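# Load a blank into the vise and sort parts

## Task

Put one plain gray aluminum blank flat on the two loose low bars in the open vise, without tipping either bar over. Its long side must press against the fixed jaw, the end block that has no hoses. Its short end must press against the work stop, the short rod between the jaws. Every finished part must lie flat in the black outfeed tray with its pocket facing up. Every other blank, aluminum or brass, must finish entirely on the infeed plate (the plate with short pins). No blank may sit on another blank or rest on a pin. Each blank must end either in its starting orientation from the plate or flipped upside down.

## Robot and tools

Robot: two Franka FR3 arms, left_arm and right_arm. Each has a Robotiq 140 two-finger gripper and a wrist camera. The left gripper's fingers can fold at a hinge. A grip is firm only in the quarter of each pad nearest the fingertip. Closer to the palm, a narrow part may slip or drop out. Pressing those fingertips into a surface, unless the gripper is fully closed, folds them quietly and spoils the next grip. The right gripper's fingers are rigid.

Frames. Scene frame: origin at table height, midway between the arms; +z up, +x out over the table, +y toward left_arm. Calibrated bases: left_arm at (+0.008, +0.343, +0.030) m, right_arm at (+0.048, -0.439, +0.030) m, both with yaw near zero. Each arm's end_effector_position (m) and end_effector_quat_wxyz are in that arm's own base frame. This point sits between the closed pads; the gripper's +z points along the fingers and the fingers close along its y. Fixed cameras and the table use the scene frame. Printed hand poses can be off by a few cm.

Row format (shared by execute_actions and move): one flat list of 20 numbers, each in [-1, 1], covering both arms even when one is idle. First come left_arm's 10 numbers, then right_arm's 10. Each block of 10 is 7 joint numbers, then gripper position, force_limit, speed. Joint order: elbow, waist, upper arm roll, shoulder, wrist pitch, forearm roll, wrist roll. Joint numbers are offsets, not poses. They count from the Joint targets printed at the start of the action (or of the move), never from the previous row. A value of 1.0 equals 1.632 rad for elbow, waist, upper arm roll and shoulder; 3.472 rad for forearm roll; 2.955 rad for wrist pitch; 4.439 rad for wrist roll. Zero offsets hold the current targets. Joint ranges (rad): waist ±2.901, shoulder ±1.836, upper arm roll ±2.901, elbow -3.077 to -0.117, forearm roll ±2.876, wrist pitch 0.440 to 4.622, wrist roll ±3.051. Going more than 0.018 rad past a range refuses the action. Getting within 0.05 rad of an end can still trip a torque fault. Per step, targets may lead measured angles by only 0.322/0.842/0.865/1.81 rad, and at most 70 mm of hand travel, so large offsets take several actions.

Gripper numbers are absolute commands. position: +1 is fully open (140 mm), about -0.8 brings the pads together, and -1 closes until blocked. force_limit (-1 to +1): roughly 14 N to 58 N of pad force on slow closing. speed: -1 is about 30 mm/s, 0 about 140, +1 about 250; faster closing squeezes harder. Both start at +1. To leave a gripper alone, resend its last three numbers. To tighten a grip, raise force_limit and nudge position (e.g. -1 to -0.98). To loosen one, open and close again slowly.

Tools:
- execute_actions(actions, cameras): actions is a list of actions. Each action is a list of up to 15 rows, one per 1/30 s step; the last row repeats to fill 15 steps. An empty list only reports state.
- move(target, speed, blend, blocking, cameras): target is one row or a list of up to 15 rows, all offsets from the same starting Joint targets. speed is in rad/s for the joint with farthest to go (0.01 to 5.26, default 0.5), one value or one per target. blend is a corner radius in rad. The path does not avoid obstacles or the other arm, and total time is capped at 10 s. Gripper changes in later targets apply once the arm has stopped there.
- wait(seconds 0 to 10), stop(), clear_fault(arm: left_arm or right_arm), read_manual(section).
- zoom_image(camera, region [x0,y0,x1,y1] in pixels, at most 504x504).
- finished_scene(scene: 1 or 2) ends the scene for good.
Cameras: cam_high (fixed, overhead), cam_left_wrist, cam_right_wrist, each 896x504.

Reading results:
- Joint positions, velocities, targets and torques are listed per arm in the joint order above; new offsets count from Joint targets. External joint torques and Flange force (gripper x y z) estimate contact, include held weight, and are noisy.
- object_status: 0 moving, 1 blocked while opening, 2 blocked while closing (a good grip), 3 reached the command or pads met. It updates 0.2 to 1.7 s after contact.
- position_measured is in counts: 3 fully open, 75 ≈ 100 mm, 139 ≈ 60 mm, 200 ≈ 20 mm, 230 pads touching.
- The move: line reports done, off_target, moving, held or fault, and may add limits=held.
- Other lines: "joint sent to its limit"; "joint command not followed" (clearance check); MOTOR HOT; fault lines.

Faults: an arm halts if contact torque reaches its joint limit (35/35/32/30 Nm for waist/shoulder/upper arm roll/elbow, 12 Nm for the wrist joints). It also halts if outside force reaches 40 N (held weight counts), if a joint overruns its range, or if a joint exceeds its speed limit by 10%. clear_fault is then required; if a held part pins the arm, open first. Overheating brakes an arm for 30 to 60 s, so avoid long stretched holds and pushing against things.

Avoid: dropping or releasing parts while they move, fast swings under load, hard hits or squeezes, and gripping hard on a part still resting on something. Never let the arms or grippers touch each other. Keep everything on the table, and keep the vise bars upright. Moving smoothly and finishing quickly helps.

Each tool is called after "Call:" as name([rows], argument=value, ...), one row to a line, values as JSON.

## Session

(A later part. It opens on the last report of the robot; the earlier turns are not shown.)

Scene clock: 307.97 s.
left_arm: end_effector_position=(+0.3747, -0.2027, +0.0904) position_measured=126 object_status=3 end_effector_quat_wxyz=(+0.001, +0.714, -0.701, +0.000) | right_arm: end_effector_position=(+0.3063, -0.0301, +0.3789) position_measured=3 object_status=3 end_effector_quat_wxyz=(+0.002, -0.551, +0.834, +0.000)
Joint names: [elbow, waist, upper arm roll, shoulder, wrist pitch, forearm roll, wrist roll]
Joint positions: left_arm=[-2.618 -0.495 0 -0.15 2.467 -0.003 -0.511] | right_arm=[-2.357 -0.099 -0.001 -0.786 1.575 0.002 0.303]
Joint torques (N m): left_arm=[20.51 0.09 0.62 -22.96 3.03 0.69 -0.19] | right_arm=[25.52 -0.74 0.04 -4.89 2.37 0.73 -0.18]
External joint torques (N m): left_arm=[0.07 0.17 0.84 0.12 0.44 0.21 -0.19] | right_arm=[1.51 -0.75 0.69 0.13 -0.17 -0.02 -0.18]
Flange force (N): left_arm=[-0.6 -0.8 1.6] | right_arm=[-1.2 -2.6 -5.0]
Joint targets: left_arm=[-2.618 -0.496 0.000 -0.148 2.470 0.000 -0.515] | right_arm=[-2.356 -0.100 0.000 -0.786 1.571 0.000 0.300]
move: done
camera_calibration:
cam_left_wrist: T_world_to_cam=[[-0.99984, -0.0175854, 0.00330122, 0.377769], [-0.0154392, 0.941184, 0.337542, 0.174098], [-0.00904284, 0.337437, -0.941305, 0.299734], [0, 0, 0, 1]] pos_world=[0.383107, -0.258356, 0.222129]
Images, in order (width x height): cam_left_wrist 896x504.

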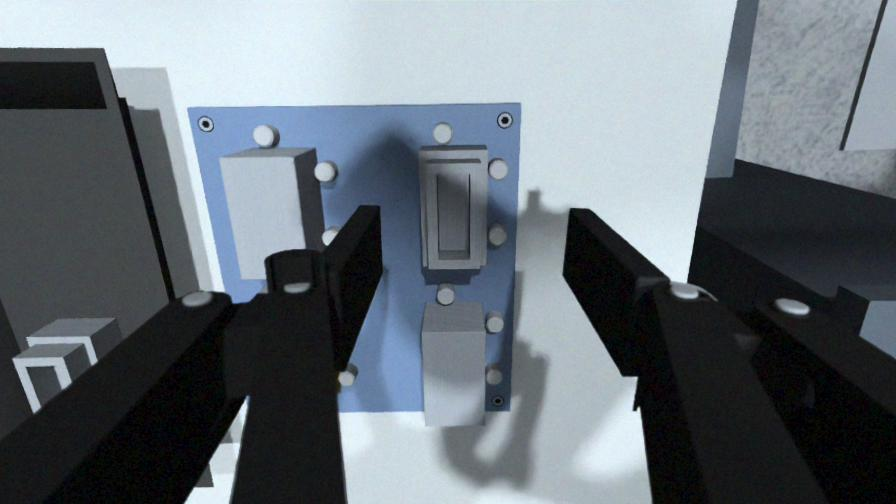

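Call:
move(target=[-0.0035, 0.0081, 0, 0.0509, 0.0301, 0, 0.0027, 0.03, -1, 0, 0, 0, 0, 0, 0, 0, 0, 1, 1, 1], speed=0.2, cameras=["cam_left_wrist"])

Call:
zoom_image(camera="cam_left_wrist", region=[340, 130, 600, 350])

Scene clock: 344.00 s.
left_arm: end_effector_position=(+0.3799, -0.2005, +0.0605) position_measured=126 object_status=3 end_effector_quat_wxyz=(+0.001, +0.716, -0.698, +0.000) | right_arm: end_effector_position=(+0.3063, -0.0301, +0.3789) position_measured=3 object_status=3 end_effector_quat_wxyz=(+0.002, -0.551, +0.834, +0.000)
Joint names: [elbow, waist, upper arm roll, shoulder, wrist pitch, forearm roll, wrist roll]
Joint positions: left_arm=[-2.624 -0.485 0 -0.067 2.556 -0.003 -0.507] | right_arm=[-2.357 -0.099 -0.001 -0.786 1.575 0.002 0.303]
Joint velocities: left_arm=[0 0 0 -0.001 0.003 0.001 0.001] | right_arm=[within noise]
Joint torques (N m): left_arm=[19.32 0.84 0.61 -24.33 2.97 0.66 0.24] | right_arm=[25.44 -0.69 -0.07 -4.82 2.36 0.75 -0.23]
External joint torques (N m): left_arm=[0.01 0.9 0.73 0.51 0.36 0.23 0.24] | right_arm=[1.31 -0.68 0.59 0.43 -0.19 0.01 -0.23]
Flange force (N): left_arm=[-1.6 -2.2 2.4] | right_arm=[-1.2 -3.2 -4.6]
Joint targets: left_arm=[-2.624 -0.483 0.000 -0.065 2.559 0.000 -0.503] | right_arm=[-2.356 -0.100 0.000 -0.786 1.571 0.000 0.300]
move: done
camera_calibration:
cam_left_wrist: T_world_to_cam=[[-0.999705, -0.0241291, 0.00288535, 0.381773], [-0.0217392, 0.941052, 0.337563, 0.184591], [-0.0108604, 0.3374, -0.941299, 0.27169], [0, 0, 0, 1]] pos_world=[0.388623, -0.256166, 0.192328]
Images, in order (width x height): cam_left_wrist 896x504.

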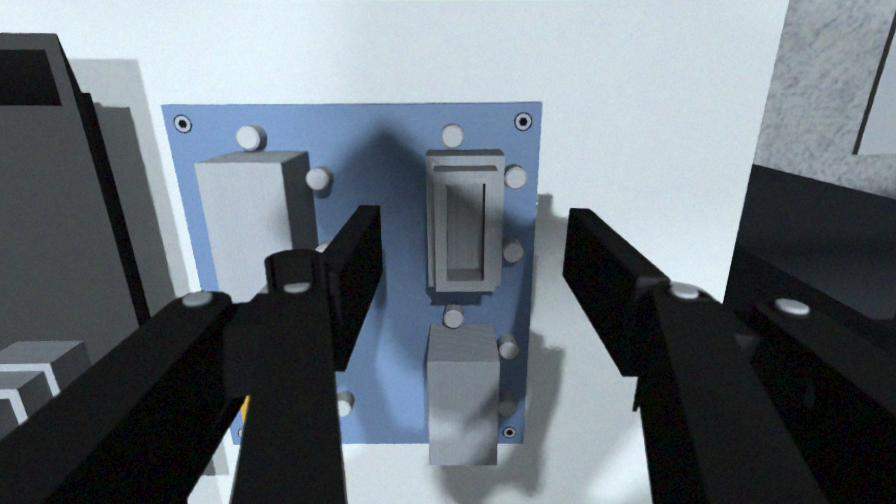

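Scaled by 1.938 from the camera's 896x504 image, which has a finer 1280x720 frame.

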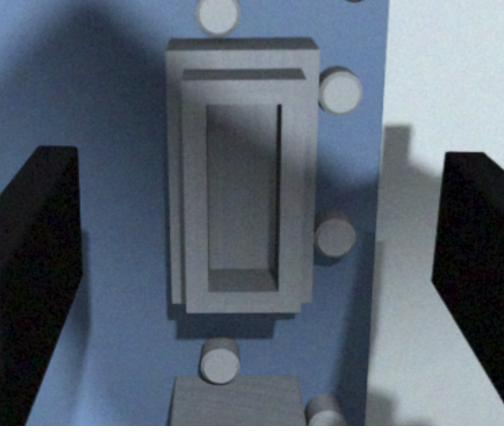

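Call:
move(target=[-0.0025, 0.0031, 0, 0.0369, 0.0220, 0, -0.0007, 0.03, -1, 0, 0, 0, 0, 0, 0, 0, 0, 1, 1, 1], speed=0.12, cameras=["cam_left_wrist"])

Call:
zoom_image(camera="cam_left_wrist", region=[340, 130, 600, 350])

Scene clock: 366.47 s.
left_arm: end_effector_position=(+0.3822, -0.1991, +0.0390) position_measured=126 object_status=3 end_effector_quat_wxyz=(+0.001, +0.717, -0.697, +0.000) | right_arm: end_effector_position=(+0.3063, -0.0301, +0.3789) position_measured=3 object_status=3 end_effector_quat_wxyz=(+0.002, -0.551, +0.834, +0.000)
Joint names: [elbow, waist, upper arm roll, shoulder, wrist pitch, forearm roll, wrist roll]
Joint positions: left_arm=[-2.628 -0.479 0 -0.007 2.621 -0.003 -0.506] | right_arm=[-2.357 -0.099 -0.001 -0.786 1.574 0.002 0.303]
Joint velocities: left_arm=[0.001 0 0 0 0.004 -0.001 0] | right_arm=[within noise]
Joint torques (N m): left_arm=[18.29 0.86 0.68 -25.43 2.9 0.59 -0.03] | right_arm=[25.53 -0.69 -0.03 -4.86 2.34 0.72 -0.18]
External joint torques (N m): left_arm=[0.03 0.92 0.74 0.51 0.31 0.21 -0.03] | right_arm=[1.45 -0.67 0.64 0.33 -0.2 -0.02 -0.18]
Flange force (N): left_arm=[-1.1 -1.9 2.3] | right_arm=[-1.3 -3.1 -5.0]
Joint targets: left_arm=[-2.628 -0.478 0.000 -0.005 2.624 0.000 -0.506] | right_arm=[-2.356 -0.100 0.000 -0.786 1.571 0.000 0.300]
move: done
camera_calibration:
cam_left_wrist: T_world_to_cam=[[-0.999585, -0.0287569, 0.00188578, 0.383229], [-0.0264362, 0.941037, 0.337268, 0.192415], [-0.0114734, 0.337078, -0.941407, 0.251056], [0, 0, 0, 1]] pos_world=[0.391037, -0.254674, 0.170728]
Images, in order (width x height): cam_left_wrist 896x504.

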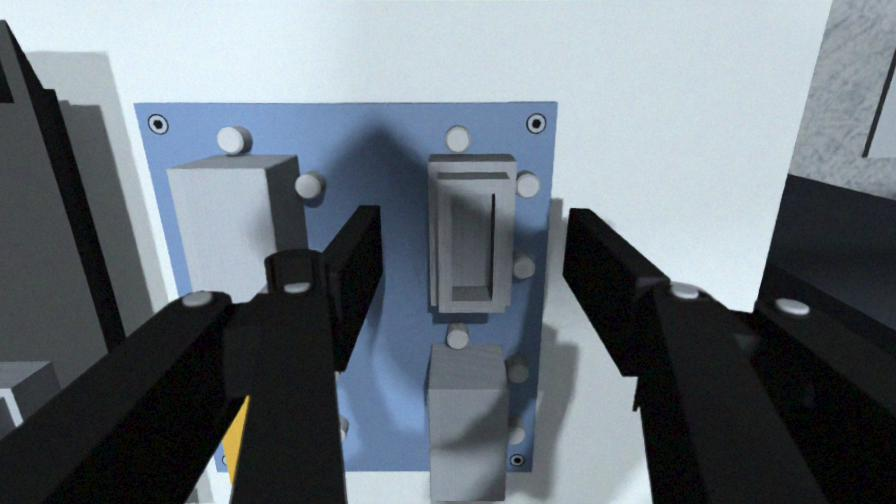

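Scaled by 1.938 from the camera's 896x504 image, which has a finer 1280x720 frame.

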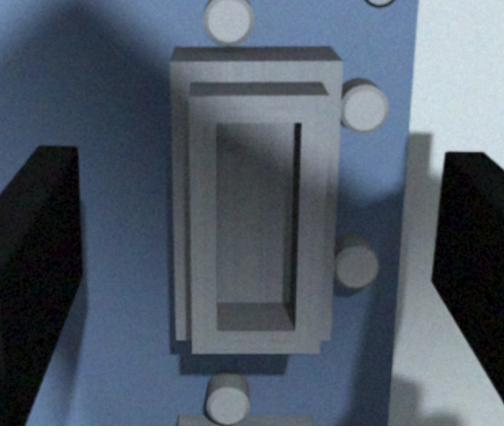

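Call:
move(target=[0, 0, 0, 0, 0, 0, 0, -1, -1, -1, 0, 0, 0, 0, 0, 0, 0, 1, 1, 1], speed=0.2, cameras=["cam_left_wrist"])

Call:
zoom_image(camera="cam_left_wrist", region=[340, 130, 600, 350])

Scene clock: 372.37 s.
left_arm: end_effector_position=(+0.3825, -0.1993, +0.0390) position_measured=192 object_status=0 end_effector_quat_wxyz=(+0.001, +0.717, -0.697, +0.001) | right_arm: end_effector_position=(+0.3063, -0.0301, +0.3789) position_measured=3 object_status=3 end_effector_quat_wxyz=(+0.002, -0.551, +0.834, +0.000)
Joint names: [elbow, waist, upper arm roll, shoulder, wrist pitch, forearm roll, wrist roll]
Joint positions: left_arm=[-2.628 -0.479 0 -0.007 2.622 -0.003 -0.506] | right_arm=[-2.357 -0.099 -0.001 -0.786 1.574 0.002 0.303]
Joint torques (N m): left_arm=[17.41 0.82 0.67 -24.09 2.86 0.61 -0.05] | right_arm=[25.52 -0.69 -0.03 -4.85 2.37 0.71 -0.24]
External joint torques (N m): left_arm=[-0.99 0.97 0.81 1.94 0.24 0.22 -0.05] | right_arm=[1.45 -0.65 0.68 0.27 -0.18 -0.03 -0.24]
Flange force (N): left_arm=[-1.0 -2.2 6.2] | right_arm=[-1.2 -3.0 -4.9]
Joint targets: left_arm=[-2.628 -0.478 0.000 -0.005 2.624 0.000 -0.506] | right_arm=[-2.356 -0.100 0.000 -0.786 1.571 0.000 0.300]
move: done
camera_calibration:
cam_left_wrist: T_world_to_cam=[[-0.999584, -0.0288358, 0.00091793, 0.383573], [-0.0268424, 0.941205, 0.336769, 0.192768], [-0.010575, 0.336604, -0.941587, 0.250745], [0, 0, 0, 1]] pos_world=[0.391239, -0.254776, 0.170827]
Images, in order (width x height): cam_left_wrist 896x504.

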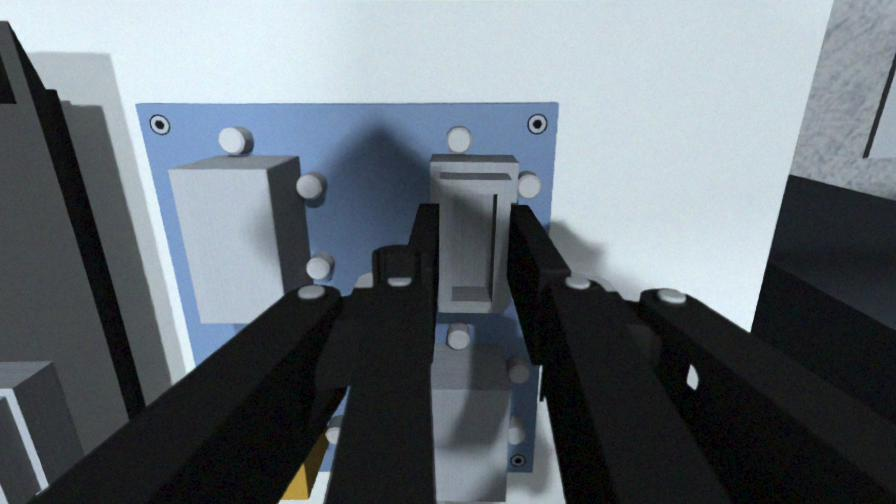

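Scaled by 1.938 from the camera's 896x504 image, which has a finer 1280x720 frame.

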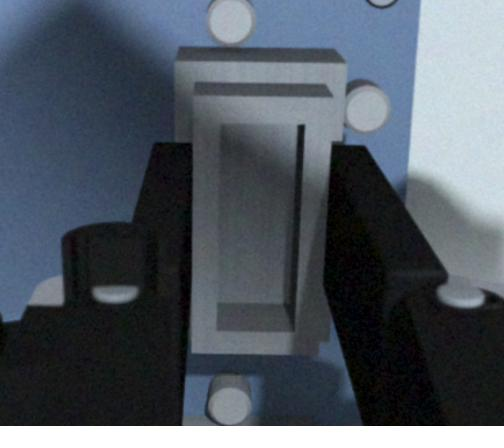

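Call:
wait(seconds=0.5, cameras=[])

Scene clock: 375.43 s.
left_arm: end_effector_position=(+0.3825, -0.1993, +0.0390) position_measured=192 object_status=2 end_effector_quat_wxyz=(+0.001, +0.717, -0.697, +0.001) | right_arm: end_effector_position=(+0.3063, -0.0301, +0.3789) position_measured=3 object_status=3 end_effector_quat_wxyz=(+0.002, -0.551, +0.834, +0.000)
Joint names: [elbow, waist, upper arm roll, shoulder, wrist pitch, forearm roll, wrist roll]
Joint positions: left_arm=[-2.628 -0.479 0 -0.007 2.622 -0.003 -0.506] | right_arm=[-2.357 -0.099 -0.001 -0.786 1.574 0.002 0.303]
Joint torques (N m): left_arm=[17.51 0.81 0.74 -24.14 2.89 0.61 -0.03] | right_arm=[25.5 -0.68 0.01 -4.8 2.4 0.73 -0.21]
External joint torques (N m): left_arm=[-0.91 0.9 0.84 1.95 0.26 0.22 -0.03] | right_arm=[1.49 -0.69 0.67 0.19 -0.15 -0.02 -0.21]
Flange force (N): left_arm=[-0.9 -2.4 6.3] | right_arm=[-1.2 -2.9 -4.9]
Joint targets: left_arm=[-2.628 -0.478 0.000 -0.005 2.624 0.000 -0.506] | right_arm=[-2.356 -0.100 0.000 -0.786 1.571 0.000 0.300]
Tool commands: left_gripper/position=-1.0 left_gripper/force_limit=-1.0 left_gripper/speed=-1.0 right_gripper/position=+1.0 right_gripper/force_limit=+1.0 right_gripper/speed=+1.0
wait: 0.50 s; at rest from the start
No camera images: "cameras" was empty.

Call:
move([
  [0.0042, 0.0015, 0, -0.0283, -0.0183, 0, 0, -1, -1, -1, 0, 0, 0, 0, 0, 0, 0, 1, 1, 1],
  [0.0298, 0.0015, 0, -0.1198, -0.0830, 0, 0, -1, -1, -1, 0, 0, 0, 0, 0, 0, 0, 1, 1, 1],
], speed=[0.06, 0.25], blend=[0.01, 0], cameras=["cam_left_wrist"])

Scene clock: 395.30 s.
left_arm: end_effector_position=(+0.3815, -0.1979, +0.1182) position_measured=192 object_status=2 end_effector_quat_wxyz=(+0.001, +0.718, -0.696, -0.001) | right_arm: end_effector_position=(+0.3063, -0.0301, +0.3789) position_measured=3 object_status=3 end_effector_quat_wxyz=(+0.002, -0.551, +0.834, +0.000)
Joint names: [elbow, waist, upper arm roll, shoulder, wrist pitch, forearm roll, wrist roll]
Joint positions: left_arm=[-2.581 -0.477 0 -0.198 2.381 -0.003 -0.506] | right_arm=[-2.357 -0.099 -0.001 -0.786 1.574 0.002 0.303]
Joint velocities: left_arm=[-0.001 -0.001 0 0 -0.003 0.001 0] | right_arm=[within noise]
Joint torques (N m): left_arm=[22.19 0.88 0.55 -23.43 2.57 0.75 -0.02] | right_arm=[25.47 -0.66 0.01 -4.82 2.37 0.71 -0.19]
External joint torques (N m): left_arm=[0.6 0.91 0.76 -0.92 -0.03 0.23 -0.02] | right_arm=[1.36 -0.64 0.69 0.35 -0.19 -0.03 -0.19]
Flange force (N): left_arm=[-2.1 -0.2 -2.5] | right_arm=[-1.4 -3.0 -4.7]
Joint targets: left_arm=[-2.580 -0.475 0.000 -0.201 2.379 0.000 -0.506] | right_arm=[-2.356 -0.100 0.000 -0.786 1.571 0.000 0.300]
move: done
camera_calibration:
cam_left_wrist: T_world_to_cam=[[-0.999517, -0.0307443, 0.0044493, 0.381742], [-0.0274324, 0.940756, 0.337972, 0.164711], [-0.0145764, 0.337687, -0.941146, 0.326513], [0, 0, 0, 1]] pos_world=[0.390835, -0.253476, 0.24993]
Images, in order (width x height): cam_left_wrist 896x504.

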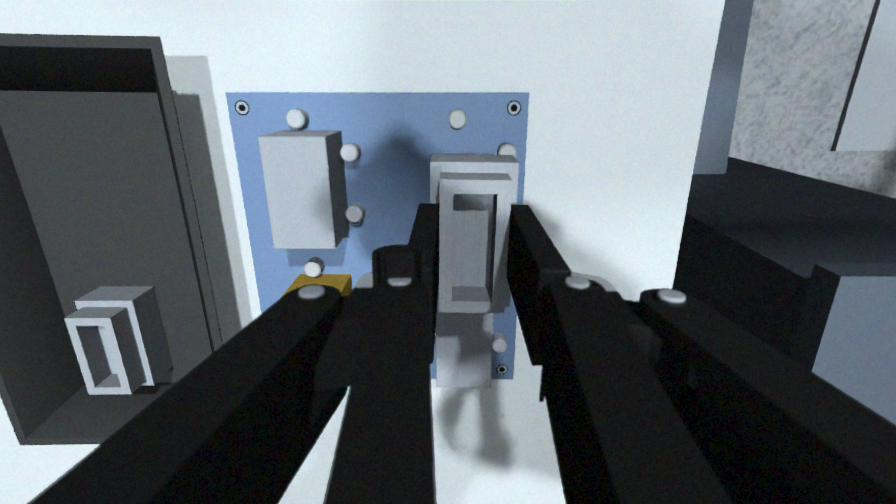

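Call:
move(target=[0.4272, 0.1072, 0, 0.3285, -0.0545, 0, 0.0419, -1, -1, -1, 0, 0, 0, 0, 0, 0, 0, 1, 1, 1], speed=0.5)

Call:
zoom_image(camera="cam_left_wrist", region=[150, 0, 650, 500])

Scene clock: 400.80 s.
left_arm: end_effector_position=(+0.5968, -0.1863, +0.1190) position_measured=192 object_status=2 end_effector_quat_wxyz=(+0.001, +0.716, -0.698, +0.000) | right_arm: end_effector_position=(+0.3063, -0.0302, +0.3789) position_measured=3 object_status=3 end_effector_quat_wxyz=(+0.002, -0.551, +0.834, +0.000)
Joint names: [elbow, waist, upper arm roll, shoulder, wrist pitch, forearm roll, wrist roll]
Joint positions: left_arm=[-1.885 -0.302 0 0.335 2.219 -0.003 -0.325] | right_arm=[-2.357 -0.099 -0.001 -0.786 1.574 0.002 0.303]
Joint velocities: left_arm=[0 0 -0.001 0 -0.001 0.001 0.008] | right_arm=[within noise]
Joint torques (N m): left_arm=[24.22 0.48 0.86 -42.2 2.61 0.8 0.03] | right_arm=[25.53 -0.69 -0.02 -4.83 2.4 0.71 -0.23]
External joint torques (N m): left_arm=[1.15 0.78 0.83 -0.36 0.04 0.2 0.03] | right_arm=[1.54 -0.63 0.7 0.22 -0.14 -0.03 -0.23]
Flange force (N): left_arm=[0.0 -4.0 -1.3] | right_arm=[-1.3 -3.1 -5.1]
Joint targets: left_arm=[-1.882 -0.300 0.000 0.336 2.218 0.000 -0.320] | right_arm=[-2.356 -0.100 0.000 -0.786 1.571 0.000 0.300]
move: done
camera_calibration:
cam_left_wrist: T_world_to_cam=[[-0.999683, -0.0250113, 0.00302145, 0.598626], [-0.0225354, 0.941382, 0.336588, 0.156913], [-0.0112628, 0.336413, -0.941647, 0.324384], [0, 0, 0, 1]] pos_world=[0.605625, -0.24187, 0.250831]
cam_right_wrist: T_world_to_cam=[[-0.926644, 0.375802, -0.0101639, 0.30845], [0.348769, 0.869448, 0.349886, -0.20904], [0.140325, 0.320675, -0.936737, 0.45718], [0, 0, 0, 1]] pos_world=[0.294576, -0.0807733, 0.504532]

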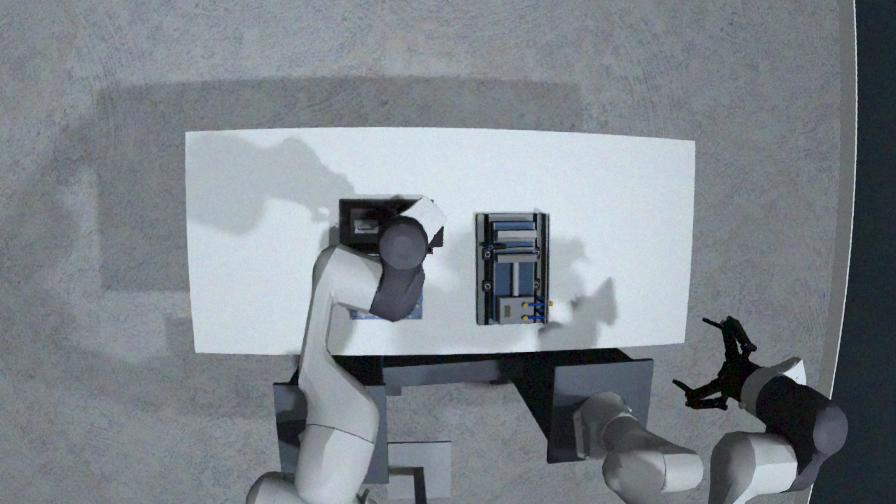

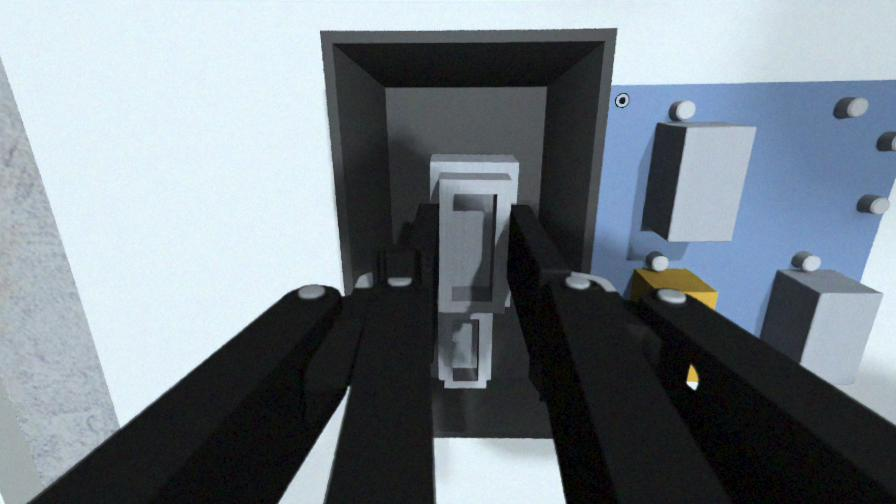

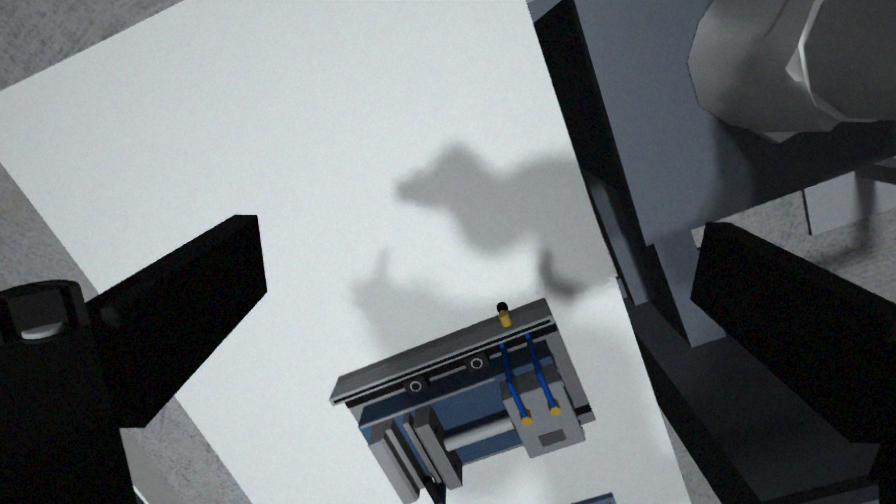

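Scaled by 1.008 from the camera's 896x504 image, which has a finer 1280x720 frame.

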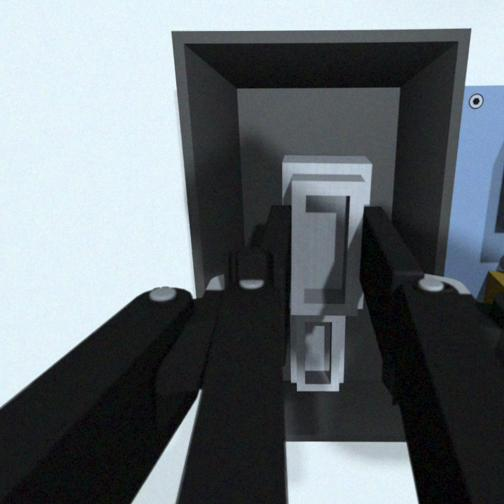

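Call:
move(target=[-0.0249, 0, 0, 0.0682, 0.0514, 0, 0, -1, -1, -1, 0, 0, 0, 0, 0, 0, 0, 1, 1, 1], speed=0.12, cameras=["cam_left_wrist"])

Scene clock: 420.80 s.
left_arm: end_effector_position=(+0.5957, -0.1858, +0.0450) position_measured=192 object_status=2 end_effector_quat_wxyz=(+0.002, +0.716, -0.699, -0.002) | right_arm: end_effector_position=(+0.3063, -0.0302, +0.3789) position_measured=3 object_status=3 end_effector_quat_wxyz=(+0.002, -0.551, +0.834, +0.000)
Joint names: [elbow, waist, upper arm roll, shoulder, wrist pitch, forearm roll, wrist roll]
Joint positions: left_arm=[-1.923 -0.302 0 0.448 2.365 -0.003 -0.323] | right_arm=[-2.357 -0.099 -0.001 -0.786 1.574 0.002 0.303]
Joint velocities: left_arm=[-0.002 0.001 0 0 0.004 0 0] | right_arm=[within noise]
Joint torques (N m): left_arm=[22.29 0.52 0.88 -44.44 3.07 0.73 0.1] | right_arm=[25.48 -0.68 0 -4.92 2.38 0.74 -0.25]
External joint torques (N m): left_arm=[0.62 0.68 0.62 -0.72 0.49 0.21 0.09] | right_arm=[1.44 -0.69 0.65 0.19 -0.17 0 -0.25]
Flange force (N): left_arm=[-1.1 -0.4 -0.4] | right_arm=[-1.1 -2.8 -4.8]
Joint targets: left_arm=[-1.923 -0.300 0.000 0.447 2.369 0.000 -0.320] | right_arm=[-2.356 -0.100 0.000 -0.786 1.571 0.000 0.300]
move: done
camera_calibration:
cam_left_wrist: T_world_to_cam=[[-0.999701, -0.0233911, 0.00706229, 0.597833], [-0.0196258, 0.94088, 0.338172, 0.179388], [-0.014555, 0.337933, -0.941058, 0.256753], [0, 0, 0, 1]] pos_world=[0.604912, -0.241564, 0.176734]
Images, in order (width x height): cam_left_wrist 896x504.

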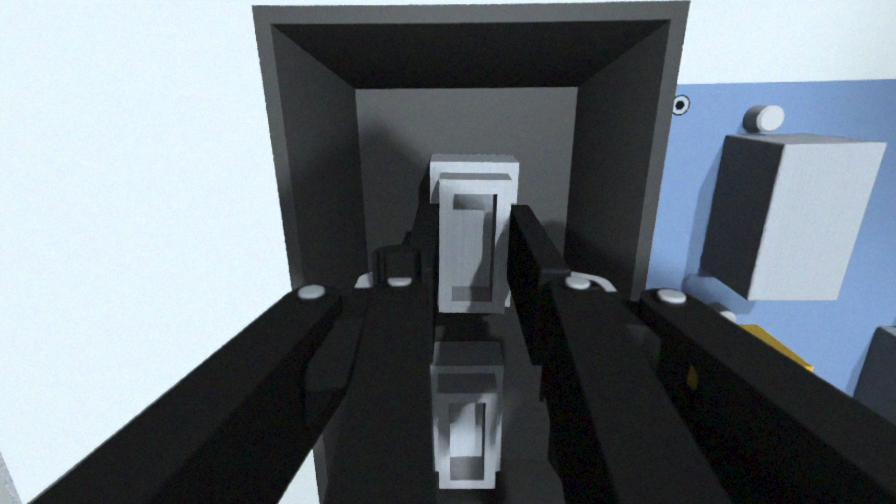

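Call:
move(target=[-0.00024, 0, 0, 0.0021, 0.0013, 0, 0, -1, -1, -1, 0, 0, 0, 0, 0, 0, 0, 1, 1, 1], speed=0.03, cameras=[])

Call:
move(target=[-0.00018, 0, 0, 0.0016, 0.0010, 0, 0, -1, -1, -1, 0, 0, 0, 0, 0, 0, 0, 1, 1, 1], speed=0.03, cameras=[])

Scene clock: 427.97 s.
left_arm: end_effector_position=(+0.5963, -0.1860, +0.0438) position_measured=192 object_status=2 end_effector_quat_wxyz=(+0.002, +0.716, -0.699, -0.001) | right_arm: end_effector_position=(+0.3063, -0.0302, +0.3790) position_measured=3 object_status=3 end_effector_quat_wxyz=(+0.002, -0.551, +0.834, +0.000)
Joint names: [elbow, waist, upper arm roll, shoulder, wrist pitch, forearm roll, wrist roll]
Joint positions: left_arm=[-1.923 -0.302 0 0.45 2.37 -0.003 -0.323] | right_arm=[-2.357 -0.099 -0.001 -0.786 1.574 0.002 0.303]
Joint velocities: left_arm=[0.001 0.001 -0.002 -0.001 0.003 0 0] | right_arm=[within noise]
Joint torques (N m): left_arm=[22.09 0.47 0.87 -44.01 3.04 0.73 0.11] | right_arm=[25.54 -0.58 -0.08 -4.81 2.41 0.73 -0.23]
External joint torques (N m): left_arm=[0.47 0.64 0.62 -0.27 0.47 0.21 0.11] | right_arm=[1.44 -0.5 0.67 0.33 -0.15 -0.01 -0.23]
Flange force (N): left_arm=[-0.9 -0.9 0.3] | right_arm=[-1.4 -3.2 -4.8]
Joint targets: left_arm=[-1.923 -0.300 0.000 0.450 2.373 0.000 -0.320] | right_arm=[-2.356 -0.100 0.000 -0.786 1.571 0.000 0.300]
move: done
No camera images: "cameras" was empty.

Scene clock: 428.67 s.
left_arm: end_effector_position=(+0.5965, -0.1861, +0.0427) position_measured=192 object_status=2 end_effector_quat_wxyz=(+0.002, +0.716, -0.699, -0.001) | right_arm: end_effector_position=(+0.3063, -0.0302, +0.3790) position_measured=3 object_status=3 end_effector_quat_wxyz=(+0.002, -0.551, +0.834, +0.000)
Joint names: [elbow, waist, upper arm roll, shoulder, wrist pitch, forearm roll, wrist roll]
Joint positions: left_arm=[-1.923 -0.302 0 0.452 2.373 -0.003 -0.323] | right_arm=[-2.357 -0.099 -0.001 -0.786 1.574 0.002 0.303]
Joint torques (N m): left_arm=[21.93 0.47 0.86 -43.81 3.12 0.74 0.12] | right_arm=[25.45 -0.68 -0.01 -4.84 2.42 0.72 -0.24]
External joint torques (N m): left_arm=[0.37 0.6 0.57 -0.03 0.55 0.22 0.12] | right_arm=[1.42 -0.69 0.66 0.25 -0.12 -0.02 -0.24]
Flange force (N): left_arm=[-0.9 -0.9 0.9] | right_arm=[-1.1 -3.0 -4.7]
Joint targets: left_arm=[-1.924 -0.300 0.000 0.453 2.376 0.000 -0.320] | right_arm=[-2.356 -0.100 0.000 -0.786 1.571 0.000 0.300]
move: done
No camera images: "cameras" was empty.

Call:
move(target=[-0.00012, 0, 0, 0.0011, 0.00066, 0, 0, -1, -1, -1, 0, 0, 0, 0, 0, 0, 0, 1, 1, 1], speed=0.03, cameras=[])

Call:
move(target=[-0.00012, 0, 0, 0.0011, 0.00066, 0, 0, -1, -1, -1, 0, 0, 0, 0, 0, 0, 0, 1, 1, 1], speed=0.03, cameras=[])

Scene clock: 432.30 s.
left_arm: end_effector_position=(+0.5970, -0.1862, +0.0426) position_measured=192 object_status=2 end_effector_quat_wxyz=(+0.001, +0.716, -0.699, +0.000) | right_arm: end_effector_position=(+0.3063, -0.0302, +0.3790) position_measured=3 object_status=3 end_effector_quat_wxyz=(+0.002, -0.551, +0.834, +0.000)
Joint names: [elbow, waist, upper arm roll, shoulder, wrist pitch, forearm roll, wrist roll]
Joint positions: left_arm=[-1.924 -0.302 0 0.453 2.374 -0.003 -0.323] | right_arm=[-2.357 -0.099 -0.001 -0.786 1.574 0.002 0.303]
Joint torques (N m): left_arm=[21.72 0.48 0.88 -42.83 3.07 0.72 0.13] | right_arm=[25.53 -0.6 -0.01 -4.83 2.41 0.73 -0.21]
External joint torques (N m): left_arm=[0.26 0.62 0.6 0.73 0.52 0.2 0.13] | right_arm=[1.43 -0.59 0.65 0.36 -0.15 -0.01 -0.21]
Flange force (N): left_arm=[-0.4 -2.4 2.2] | right_arm=[-1.4 -3.3 -4.8]
Joint targets: left_arm=[-1.924 -0.300 0.000 0.455 2.378 0.000 -0.320] | right_arm=[-2.356 -0.100 0.000 -0.786 1.571 0.000 0.300]
move: done
No camera images: "cameras" was empty.

Scene clock: 433.00 s.
left_arm: end_effector_position=(+0.5974, -0.1863, +0.0426) position_measured=192 object_status=2 end_effector_quat_wxyz=(+0.001, +0.716, -0.699, +0.000) | right_arm: end_effector_position=(+0.3063, -0.0302, +0.3790) position_measured=3 object_status=3 end_effector_quat_wxyz=(+0.002, -0.551, +0.834, +0.000)
Joint names: [elbow, waist, upper arm roll, shoulder, wrist pitch, forearm roll, wrist roll]
Joint positions: left_arm=[-1.924 -0.302 0 0.453 2.376 -0.003 -0.323] | right_arm=[-2.357 -0.099 -0.001 -0.786 1.574 0.002 0.303]
Joint torques (N m): left_arm=[21.3 0.5 0.82 -41.85 3.14 0.73 0.12] | right_arm=[25.44 -0.66 0.03 -4.88 2.42 0.73 -0.28]
External joint torques (N m): left_arm=[-0.33 0.71 0.6 2.01 0.56 0.21 0.12] | right_arm=[1.35 -0.64 0.71 0.26 -0.13 -0.01 -0.28]
Flange force (N): left_arm=[-0.3 -3.1 4.6] | right_arm=[-1.2 -2.8 -4.5]
Joint targets: left_arm=[-1.924 -0.300 0.000 0.456 2.380 0.000 -0.320] | right_arm=[-2.356 -0.100 0.000 -0.786 1.571 0.000 0.300]
move: done
No camera images: "cameras" was empty.

Call:
move([
  [0.00012, 0, 0, -0.0011, -0.00066, 0, 0, -1, -1, -1, 0, 0, 0, 0, 0, 0, 0, 1, 1, 1],
], speed=0.03, cameras=[])

Call:
move(target=[0, 0, 0, 0, 0, 0, 0, -0.2, -1, -1, 0, 0, 0, 0, 0, 0, 0, 1, 1, 1], speed=0.03, cameras=["cam_left_wrist"])

Scene clock: 436.97 s.
left_arm: end_effector_position=(+0.5975, -0.1864, +0.0426) position_measured=192 object_status=2 end_effector_quat_wxyz=(+0.001, +0.716, -0.699, +0.000) | right_arm: end_effector_position=(+0.3063, -0.0302, +0.3790) position_measured=3 object_status=3 end_effector_quat_wxyz=(+0.002, -0.551, +0.834, +0.000)
Joint names: [elbow, waist, upper arm roll, shoulder, wrist pitch, forearm roll, wrist roll]
Joint positions: left_arm=[-1.924 -0.302 0 0.453 2.376 -0.003 -0.323] | right_arm=[-2.357 -0.099 -0.001 -0.786 1.574 0.002 0.303]
Joint torques (N m): left_arm=[21.26 0.5 0.85 -42.33 2.95 0.73 0.09] | right_arm=[25.52 -0.65 0.02 -4.82 2.41 0.73 -0.2]
External joint torques (N m): left_arm=[-0.38 0.57 0.51 1.54 0.35 0.21 0.09] | right_arm=[1.39 -0.61 0.7 0.33 -0.15 -0.01 -0.2]
Flange force (N): left_arm=[-0.4 -2.0 3.4] | right_arm=[-1.4 -3.1 -4.7]
Joint targets: left_arm=[-1.924 -0.300 0.000 0.455 2.378 0.000 -0.320] | right_arm=[-2.356 -0.100 0.000 -0.786 1.571 0.000 0.300]
move: done
No camera images: "cameras" was empty.

Scene clock: 438.03 s.
left_arm: end_effector_position=(+0.5974, -0.1863, +0.0424) position_measured=154 object_status=0 end_effector_quat_wxyz=(+0.001, +0.716, -0.699, +0.000) | right_arm: end_effector_position=(+0.3063, -0.0302, +0.3790) position_measured=3 object_status=3 end_effector_quat_wxyz=(+0.002, -0.551, +0.834, +0.000)
Joint names: [elbow, waist, upper arm roll, shoulder, wrist pitch, forearm roll, wrist roll]
Joint positions: left_arm=[-1.924 -0.302 0 0.453 2.376 -0.003 -0.323] | right_arm=[-2.357 -0.099 -0.001 -0.786 1.574 0.002 0.303]
Joint torques (N m): left_arm=[21.73 0.51 0.88 -43.23 2.84 0.72 0.09] | right_arm=[25.46 -0.71 0.01 -4.83 2.41 0.71 -0.23]
External joint torques (N m): left_arm=[0.07 0.73 0.66 0.67 0.24 0.2 0.09] | right_arm=[1.38 -0.7 0.68 0.29 -0.15 -0.03 -0.23]
Flange force (N): left_arm=[-0.7 -1.9 1.6] | right_arm=[-1.2 -3.0 -4.6]
Joint targets: left_arm=[-1.924 -0.300 0.000 0.455 2.378 0.000 -0.320] | right_arm=[-2.356 -0.100 0.000 -0.786 1.571 0.000 0.300]
move: done
camera_calibration:
cam_left_wrist: T_world_to_cam=[[-0.999725, -0.023352, 0.00222591, 0.599721], [-0.0212388, 0.941357, 0.336742, 0.181882], [-0.00995896, 0.336602, -0.941594, 0.251501], [0, 0, 0, 1]] pos_world=[0.605923, -0.241867, 0.174229]
Images, in order (width x height): cam_left_wrist 896x504.

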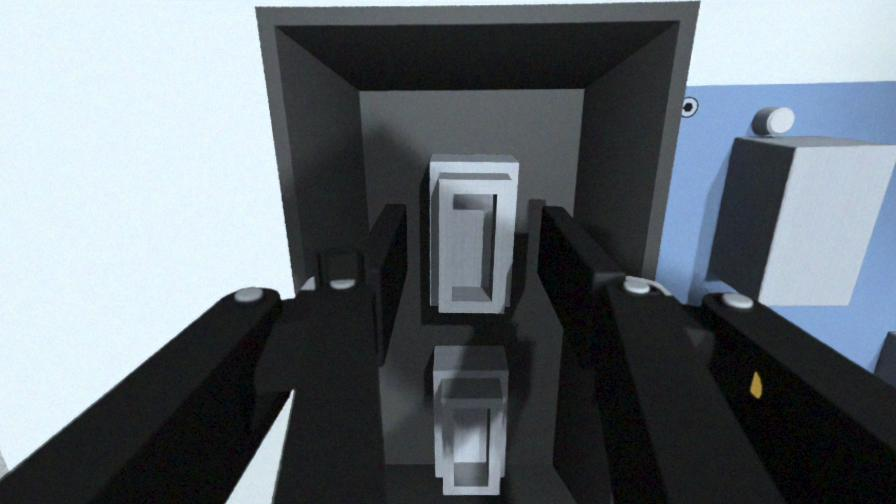

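Call:
move([
  [0.0252, 0, 0, -0.0734, -0.0541, 0, 0, -0.2, -1, -1, 0, 0, 0, 0, 0, 0, 0, 1, 1, 1],
  [-0.4142, 0.4902, 0, -0.7077, -0.1618, 0, 0, -0.2, -1, -1, 0, 0, 0, 0, 0, 0, 0, 1, 1, 1],
  [-0.4142, 0.4902, 0, -0.7077, -0.1618, 0, 0, -0.2, -1, -1, 0.5694, 0.6383, 0, 0.8627, 0.1617, 0, -0.5686, 0.15, -1, 0],
], speed=[0.15, 0.8, 1.0], blend=[0.03, 0.0, 0.0])

Call:
zoom_image(camera="cam_right_wrist", region=[320, 50, 680, 400])

Scene clock: 463.53 s.
left_arm: end_effector_position=(+0.2976, +0.1611, +0.2634) position_measured=154 object_status=3 end_effector_quat_wxyz=(+0.001, +0.931, -0.365, +0.002) | right_arm: end_effector_position=(+0.4194, +0.5804, +0.1184) position_measured=110 object_status=0 end_effector_quat_wxyz=(-0.001, +0.699, +0.715, -0.003)
Joint names: [elbow, waist, upper arm roll, shoulder, wrist pitch, forearm roll, wrist roll]
Joint positions: left_arm=[-2.599 0.498 0.001 -0.699 1.902 -0.003 -0.323] | right_arm=[-1.428 0.943 0.001 0.623 2.045 0.002 -2.221]
Joint torques (N m): left_arm=[24.7 0.92 0.01 -9.18 2.54 0.93 0.11] | right_arm=[26.05 -0.51 1.26 -50.68 2.76 0.82 -0.18]
External joint torques (N m): left_arm=[0.05 0.91 0.59 -0.59 -0.03 0.22 0.11] | right_arm=[1.56 -0.63 0.54 0.65 0.16 -0.01 -0.18]
Flange force (N): left_arm=[-2.9 1.2 -0.5] | right_arm=[8.5 7.5 -0.6]
Joint targets: left_arm=[-2.600 0.500 0.000 -0.700 1.900 0.000 -0.320] | right_arm=[-1.427 0.942 0.000 0.622 2.049 0.000 -2.224]
move: done
camera_calibration:
cam_left_wrist: T_world_to_cam=[[-0.680434, -0.732809, 0.000801928, 0.327253], [-0.690318, 0.641345, 0.334869, 0.0219717], [-0.24591, 0.227303, -0.942264, 0.427642], [0, 0, 0, 1]] pos_world=[0.343003, 0.128518, 0.395332]
cam_right_wrist: T_world_to_cam=[[0.999117, 0.0400015, -0.012874, -0.43127], [0.0419777, -0.93598, 0.349542, 0.488387], [0.0019324, -0.349773, -0.936832, 0.448741], [0, 0, 0, 1]] pos_world=[0.40952, 0.631329, 0.244132]

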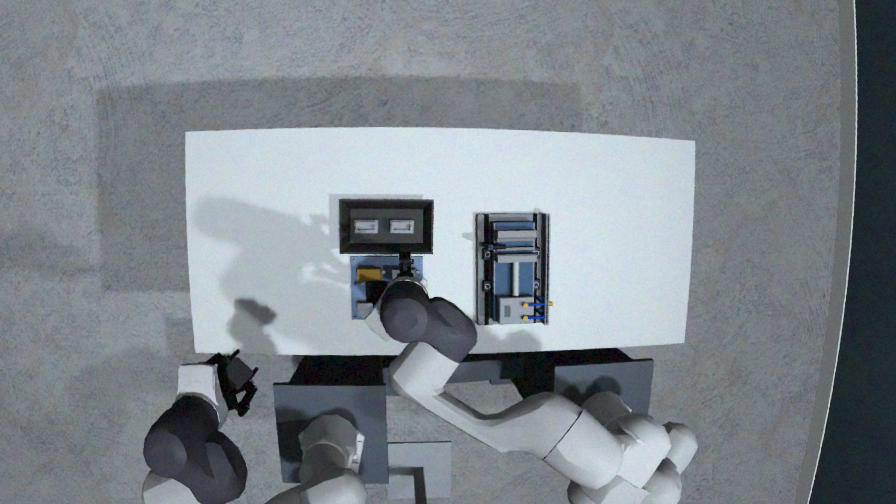

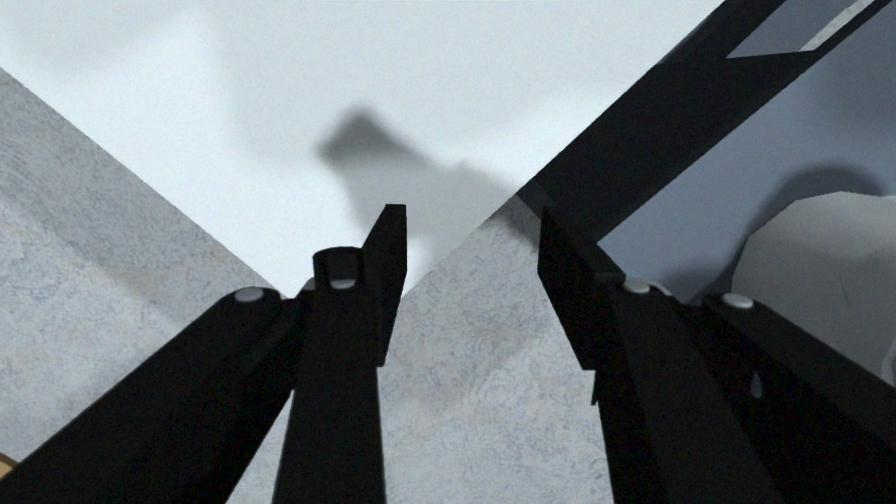

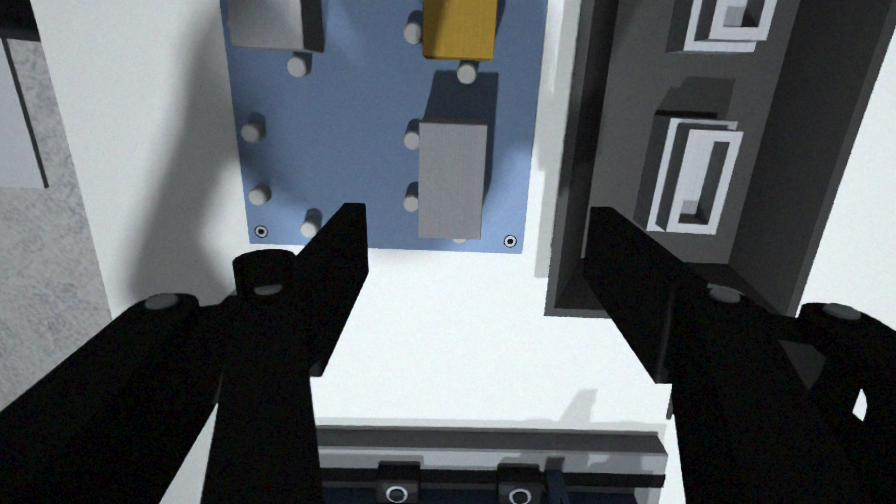

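Scaled by 1.400 from the camera's 896x504 image, which has a finer 1280x720 frame.

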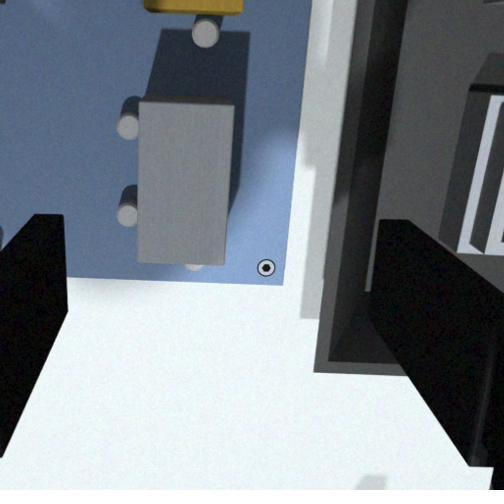

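Call:
move(target=[0, 0, 0, 0, 0, 0, 0, -0.2, -1, -1, -0.0296, 0.0102, 0, 0.0245, 0.0313, 0, 0.0054, -0.09, -1, 0], speed=0.15, cameras=["cam_right_wrist"])

Call:
zoom_image(camera="cam_right_wrist", region=[340, 80, 620, 330])

Scene clock: 487.33 s.
left_arm: end_effector_position=(+0.2975, +0.1611, +0.2633) position_measured=154 object_status=3 end_effector_quat_wxyz=(+0.001, +0.931, -0.365, +0.002) | right_arm: end_effector_position=(+0.4114, +0.5858, +0.0770) position_measured=140 object_status=3 end_effector_quat_wxyz=(-0.001, +0.700, +0.714, +0.000)
Joint names: [elbow, waist, upper arm roll, shoulder, wrist pitch, forearm roll, wrist roll]
Joint positions: left_arm=[-2.599 0.498 0.001 -0.699 1.902 -0.003 -0.323] | right_arm=[-1.474 0.957 0.001 0.662 2.137 0.002 -2.204]
Joint velocities: left_arm=[within noise] | right_arm=[-0.001 0.001 -0.001 -0.001 0.004 0 0.003]
Joint torques (N m): left_arm=[24.72 0.92 0.09 -9.07 2.59 0.93 0.11] | right_arm=[25.35 0.05 1.46 -50.91 2.84 0.8 0.05]
External joint torques (N m): left_arm=[0 0.94 0.69 -0.43 0 0.22 0.11] | right_arm=[1.36 0.28 0.97 0.84 0.23 0.02 0.05]
Flange force (N): left_arm=[-2.9 0.7 -0.2] | right_arm=[8.6 5.5 0.7]
Joint targets: left_arm=[-2.600 0.500 0.000 -0.700 1.900 0.000 -0.320] | right_arm=[-1.475 0.958 0.000 0.662 2.141 0.000 -2.200]
move: done
camera_calibration:
cam_right_wrist: T_world_to_cam=[[0.999269, 0.0371802, -0.00888202, -0.422697], [0.0379603, -0.937785, 0.345137, 0.511355], [0.00450283, -0.345221, -0.93851, 0.408159], [0, 0, 0, 1]] pos_world=[0.401139, 0.636162, 0.20282]
Images, in order (width x height): cam_right_wrist 896x504.

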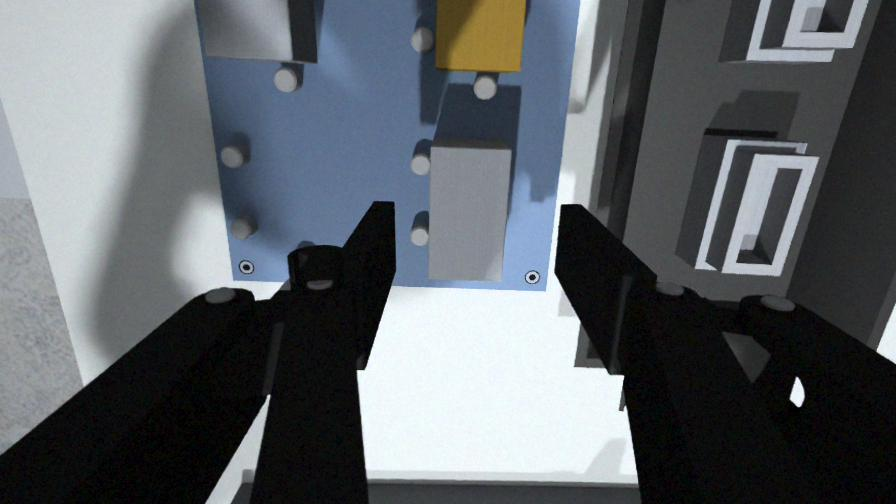

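Scaled by 1.800 from the camera's 896x504 image, which has a finer 1280x720 frame.

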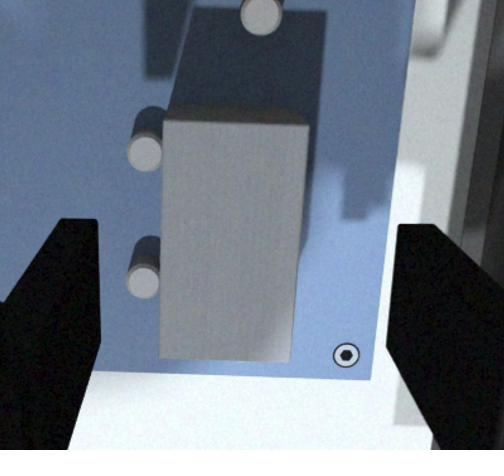

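Call:
move(target=[0, 0, 0, 0, 0, 0, 0, -0.2, -1, -1, -0.0236, -0.0001, 0, 0.0325, 0.0310, 0, 0.0011, -0.09, -1, 0], speed=0.1, cameras=["cam_right_wrist"])

Call:
zoom_image(camera="cam_right_wrist", region=[340, 80, 620, 330])

Scene clock: 517.57 s.
left_arm: end_effector_position=(+0.2975, +0.1610, +0.2633) position_measured=154 object_status=3 end_effector_quat_wxyz=(+0.001, +0.931, -0.365, +0.002) | right_arm: end_effector_position=(+0.4093, +0.5828, +0.0302) position_measured=140 object_status=3 end_effector_quat_wxyz=(-0.001, +0.702, +0.712, +0.000)
Joint names: [elbow, waist, upper arm roll, shoulder, wrist pitch, forearm roll, wrist roll]
Joint positions: left_arm=[-2.599 0.498 0.001 -0.699 1.902 -0.003 -0.323] | right_arm=[-1.513 0.957 0.001 0.714 2.228 0.002 -2.199]
Joint velocities: left_arm=[within noise] | right_arm=[0 0 -0.001 0 0.005 0 0.002]
Joint torques (N m): left_arm=[24.84 0.91 0.11 -9.13 2.6 0.92 0.12] | right_arm=[24.61 -0.03 1.52 -51.43 2.89 0.74 0.12]
External joint torques (N m): left_arm=[0.22 0.92 0.71 -0.53 0.02 0.21 0.12] | right_arm=[1.26 -0.12 0.75 0.84 0.27 0 0.12]
Flange force (N): left_arm=[-2.9 0.5 -0.7] | right_arm=[7.5 5.2 1.6]
Joint targets: left_arm=[-2.600 0.500 0.000 -0.700 1.900 0.000 -0.320] | right_arm=[-1.514 0.958 0.000 0.715 2.233 0.000 -2.195]
move: done
camera_calibration:
cam_right_wrist: T_world_to_cam=[[0.999479, 0.0311483, -0.00850701, -0.417512], [0.0321709, -0.938115, 0.344826, 0.527301], [0.00276021, -0.34492, -0.938628, 0.363827], [0, 0, 0, 1]] pos_world=[0.399327, 0.633165, 0.156119]
Images, in order (width x height): cam_right_wrist 896x504.

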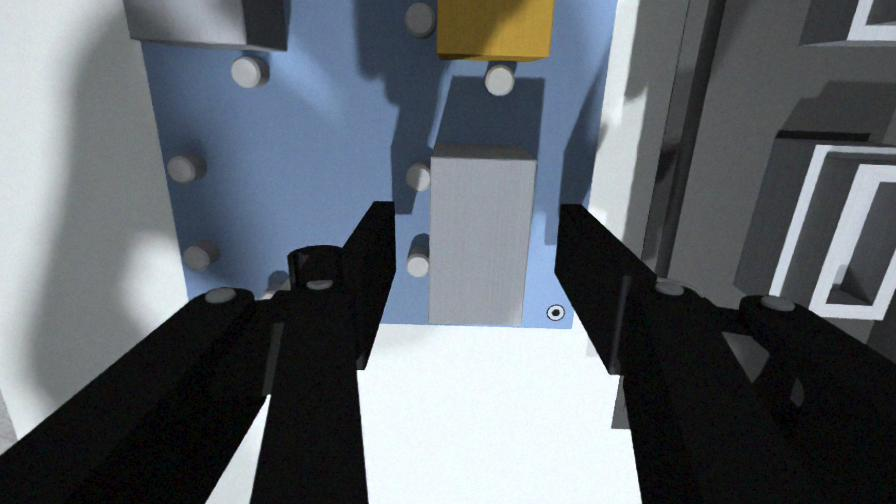

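Scaled by 1.800 from the camera's 896x504 image, which has a finer 1280x720 frame.

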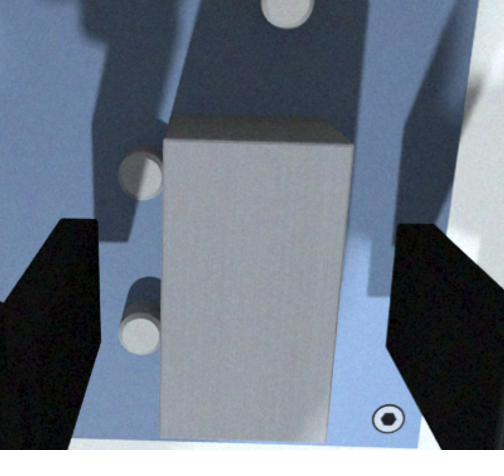

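Call:
move(target=[0, 0, 0, 0, 0, 0, 0, -0.2, -1, -1, 0, 0, 0, 0, 0, 0, 0, -1, -1, -1], speed=0.1, cameras=["cam_right_wrist"])

Call:
wait(seconds=0.8, cameras=[])

Scene clock: 526.70 s.
left_arm: end_effector_position=(+0.2974, +0.1610, +0.2633) position_measured=154 object_status=3 end_effector_quat_wxyz=(+0.001, +0.931, -0.365, +0.002) | right_arm: end_effector_position=(+0.4095, +0.5831, +0.0303) position_measured=180 object_status=0 end_effector_quat_wxyz=(-0.001, +0.702, +0.712, +0.001)
Joint names: [elbow, waist, upper arm roll, shoulder, wrist pitch, forearm roll, wrist roll]
Joint positions: left_arm=[-2.599 0.498 0.001 -0.699 1.902 -0.003 -0.323] | right_arm=[-1.513 0.957 0.001 0.714 2.229 0.002 -2.198]
Joint torques (N m): left_arm=[24.81 0.93 0.12 -9.03 2.6 0.91 0.09] | right_arm=[24.42 -0.03 1.5 -50.94 2.75 0.76 0.08]
External joint torques (N m): left_arm=[0.11 0.93 0.69 -0.42 0.01 0.2 0.09] | right_arm=[1.21 -0.1 0.75 1.07 0.15 0.02 0.08]
Flange force (N): left_arm=[-2.7 0.4 -0.4] | right_arm=[8.0 5.7 1.7]
Joint targets: left_arm=[-2.600 0.500 0.000 -0.700 1.900 0.000 -0.320] | right_arm=[-1.514 0.958 0.000 0.715 2.233 0.000 -2.195]
move: done
camera_calibration:
cam_right_wrist: T_world_to_cam=[[0.999499, 0.0306686, -0.00776901, -0.417538], [0.0314695, -0.938489, 0.343871, 0.528028], [0.00325494, -0.343944, -0.938985, 0.363194], [0, 0, 0, 1]] pos_world=[0.39953, 0.633272, 0.156216]
Images, in order (width x height): cam_right_wrist 896x504.

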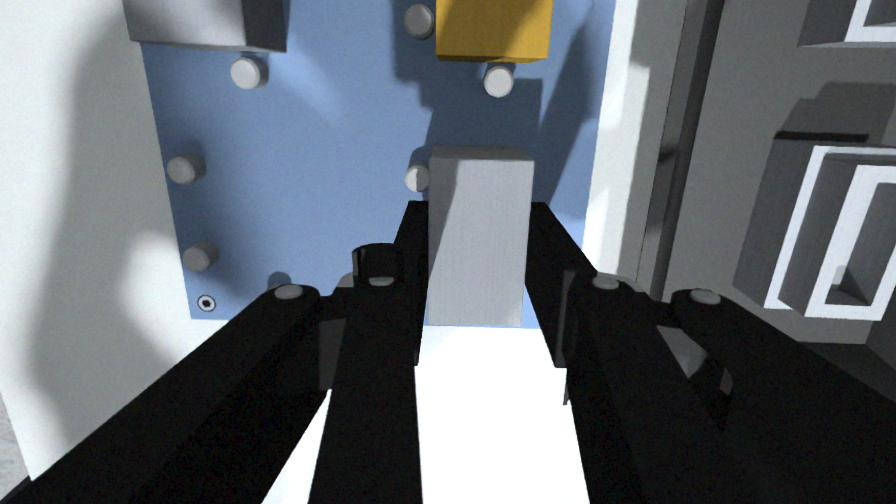

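Scene clock: 527.50 s.
left_arm: end_effector_position=(+0.2974, +0.1610, +0.2633) position_measured=154 object_status=3 end_effector_quat_wxyz=(+0.001, +0.931, -0.365, +0.002) | right_arm: end_effector_position=(+0.4095, +0.5831, +0.0303) position_measured=180 object_status=2 end_effector_quat_wxyz=(-0.001, +0.702, +0.712, +0.001)
Joint names: [elbow, waist, upper arm roll, shoulder, wrist pitch, forearm roll, wrist roll]
Joint positions: left_arm=[-2.599 0.498 0.001 -0.699 1.902 -0.003 -0.323] | right_arm=[-1.513 0.957 0.001 0.714 2.229 0.002 -2.198]
Joint torques (N m): left_arm=[24.81 0.87 0.12 -9.11 2.59 0.91 0.12] | right_arm=[24.46 -0.04 1.55 -50.99 2.73 0.73 0.09]
External joint torques (N m): left_arm=[0.21 0.88 0.71 -0.55 0.02 0.2 0.11] | right_arm=[1.36 -0.06 0.83 0.84 0.14 -0.01 0.09]
Flange force (N): left_arm=[-2.8 0.6 -0.7] | right_arm=[8.2 5.7 1.4]
Joint targets: left_arm=[-2.600 0.500 0.000 -0.700 1.900 0.000 -0.320] | right_arm=[-1.514 0.958 0.000 0.715 2.233 0.000 -2.195]
Tool commands: left_gripper/position=-0.2 left_gripper/force_limit=-1.0 left_gripper/speed=-1.0 right_gripper/position=-1.0 right_gripper/force_limit=-1.0 right_gripper/speed=-1.0
wait: 0.80 s; at rest by 0.17 s
No camera images: "cameras" was empty.


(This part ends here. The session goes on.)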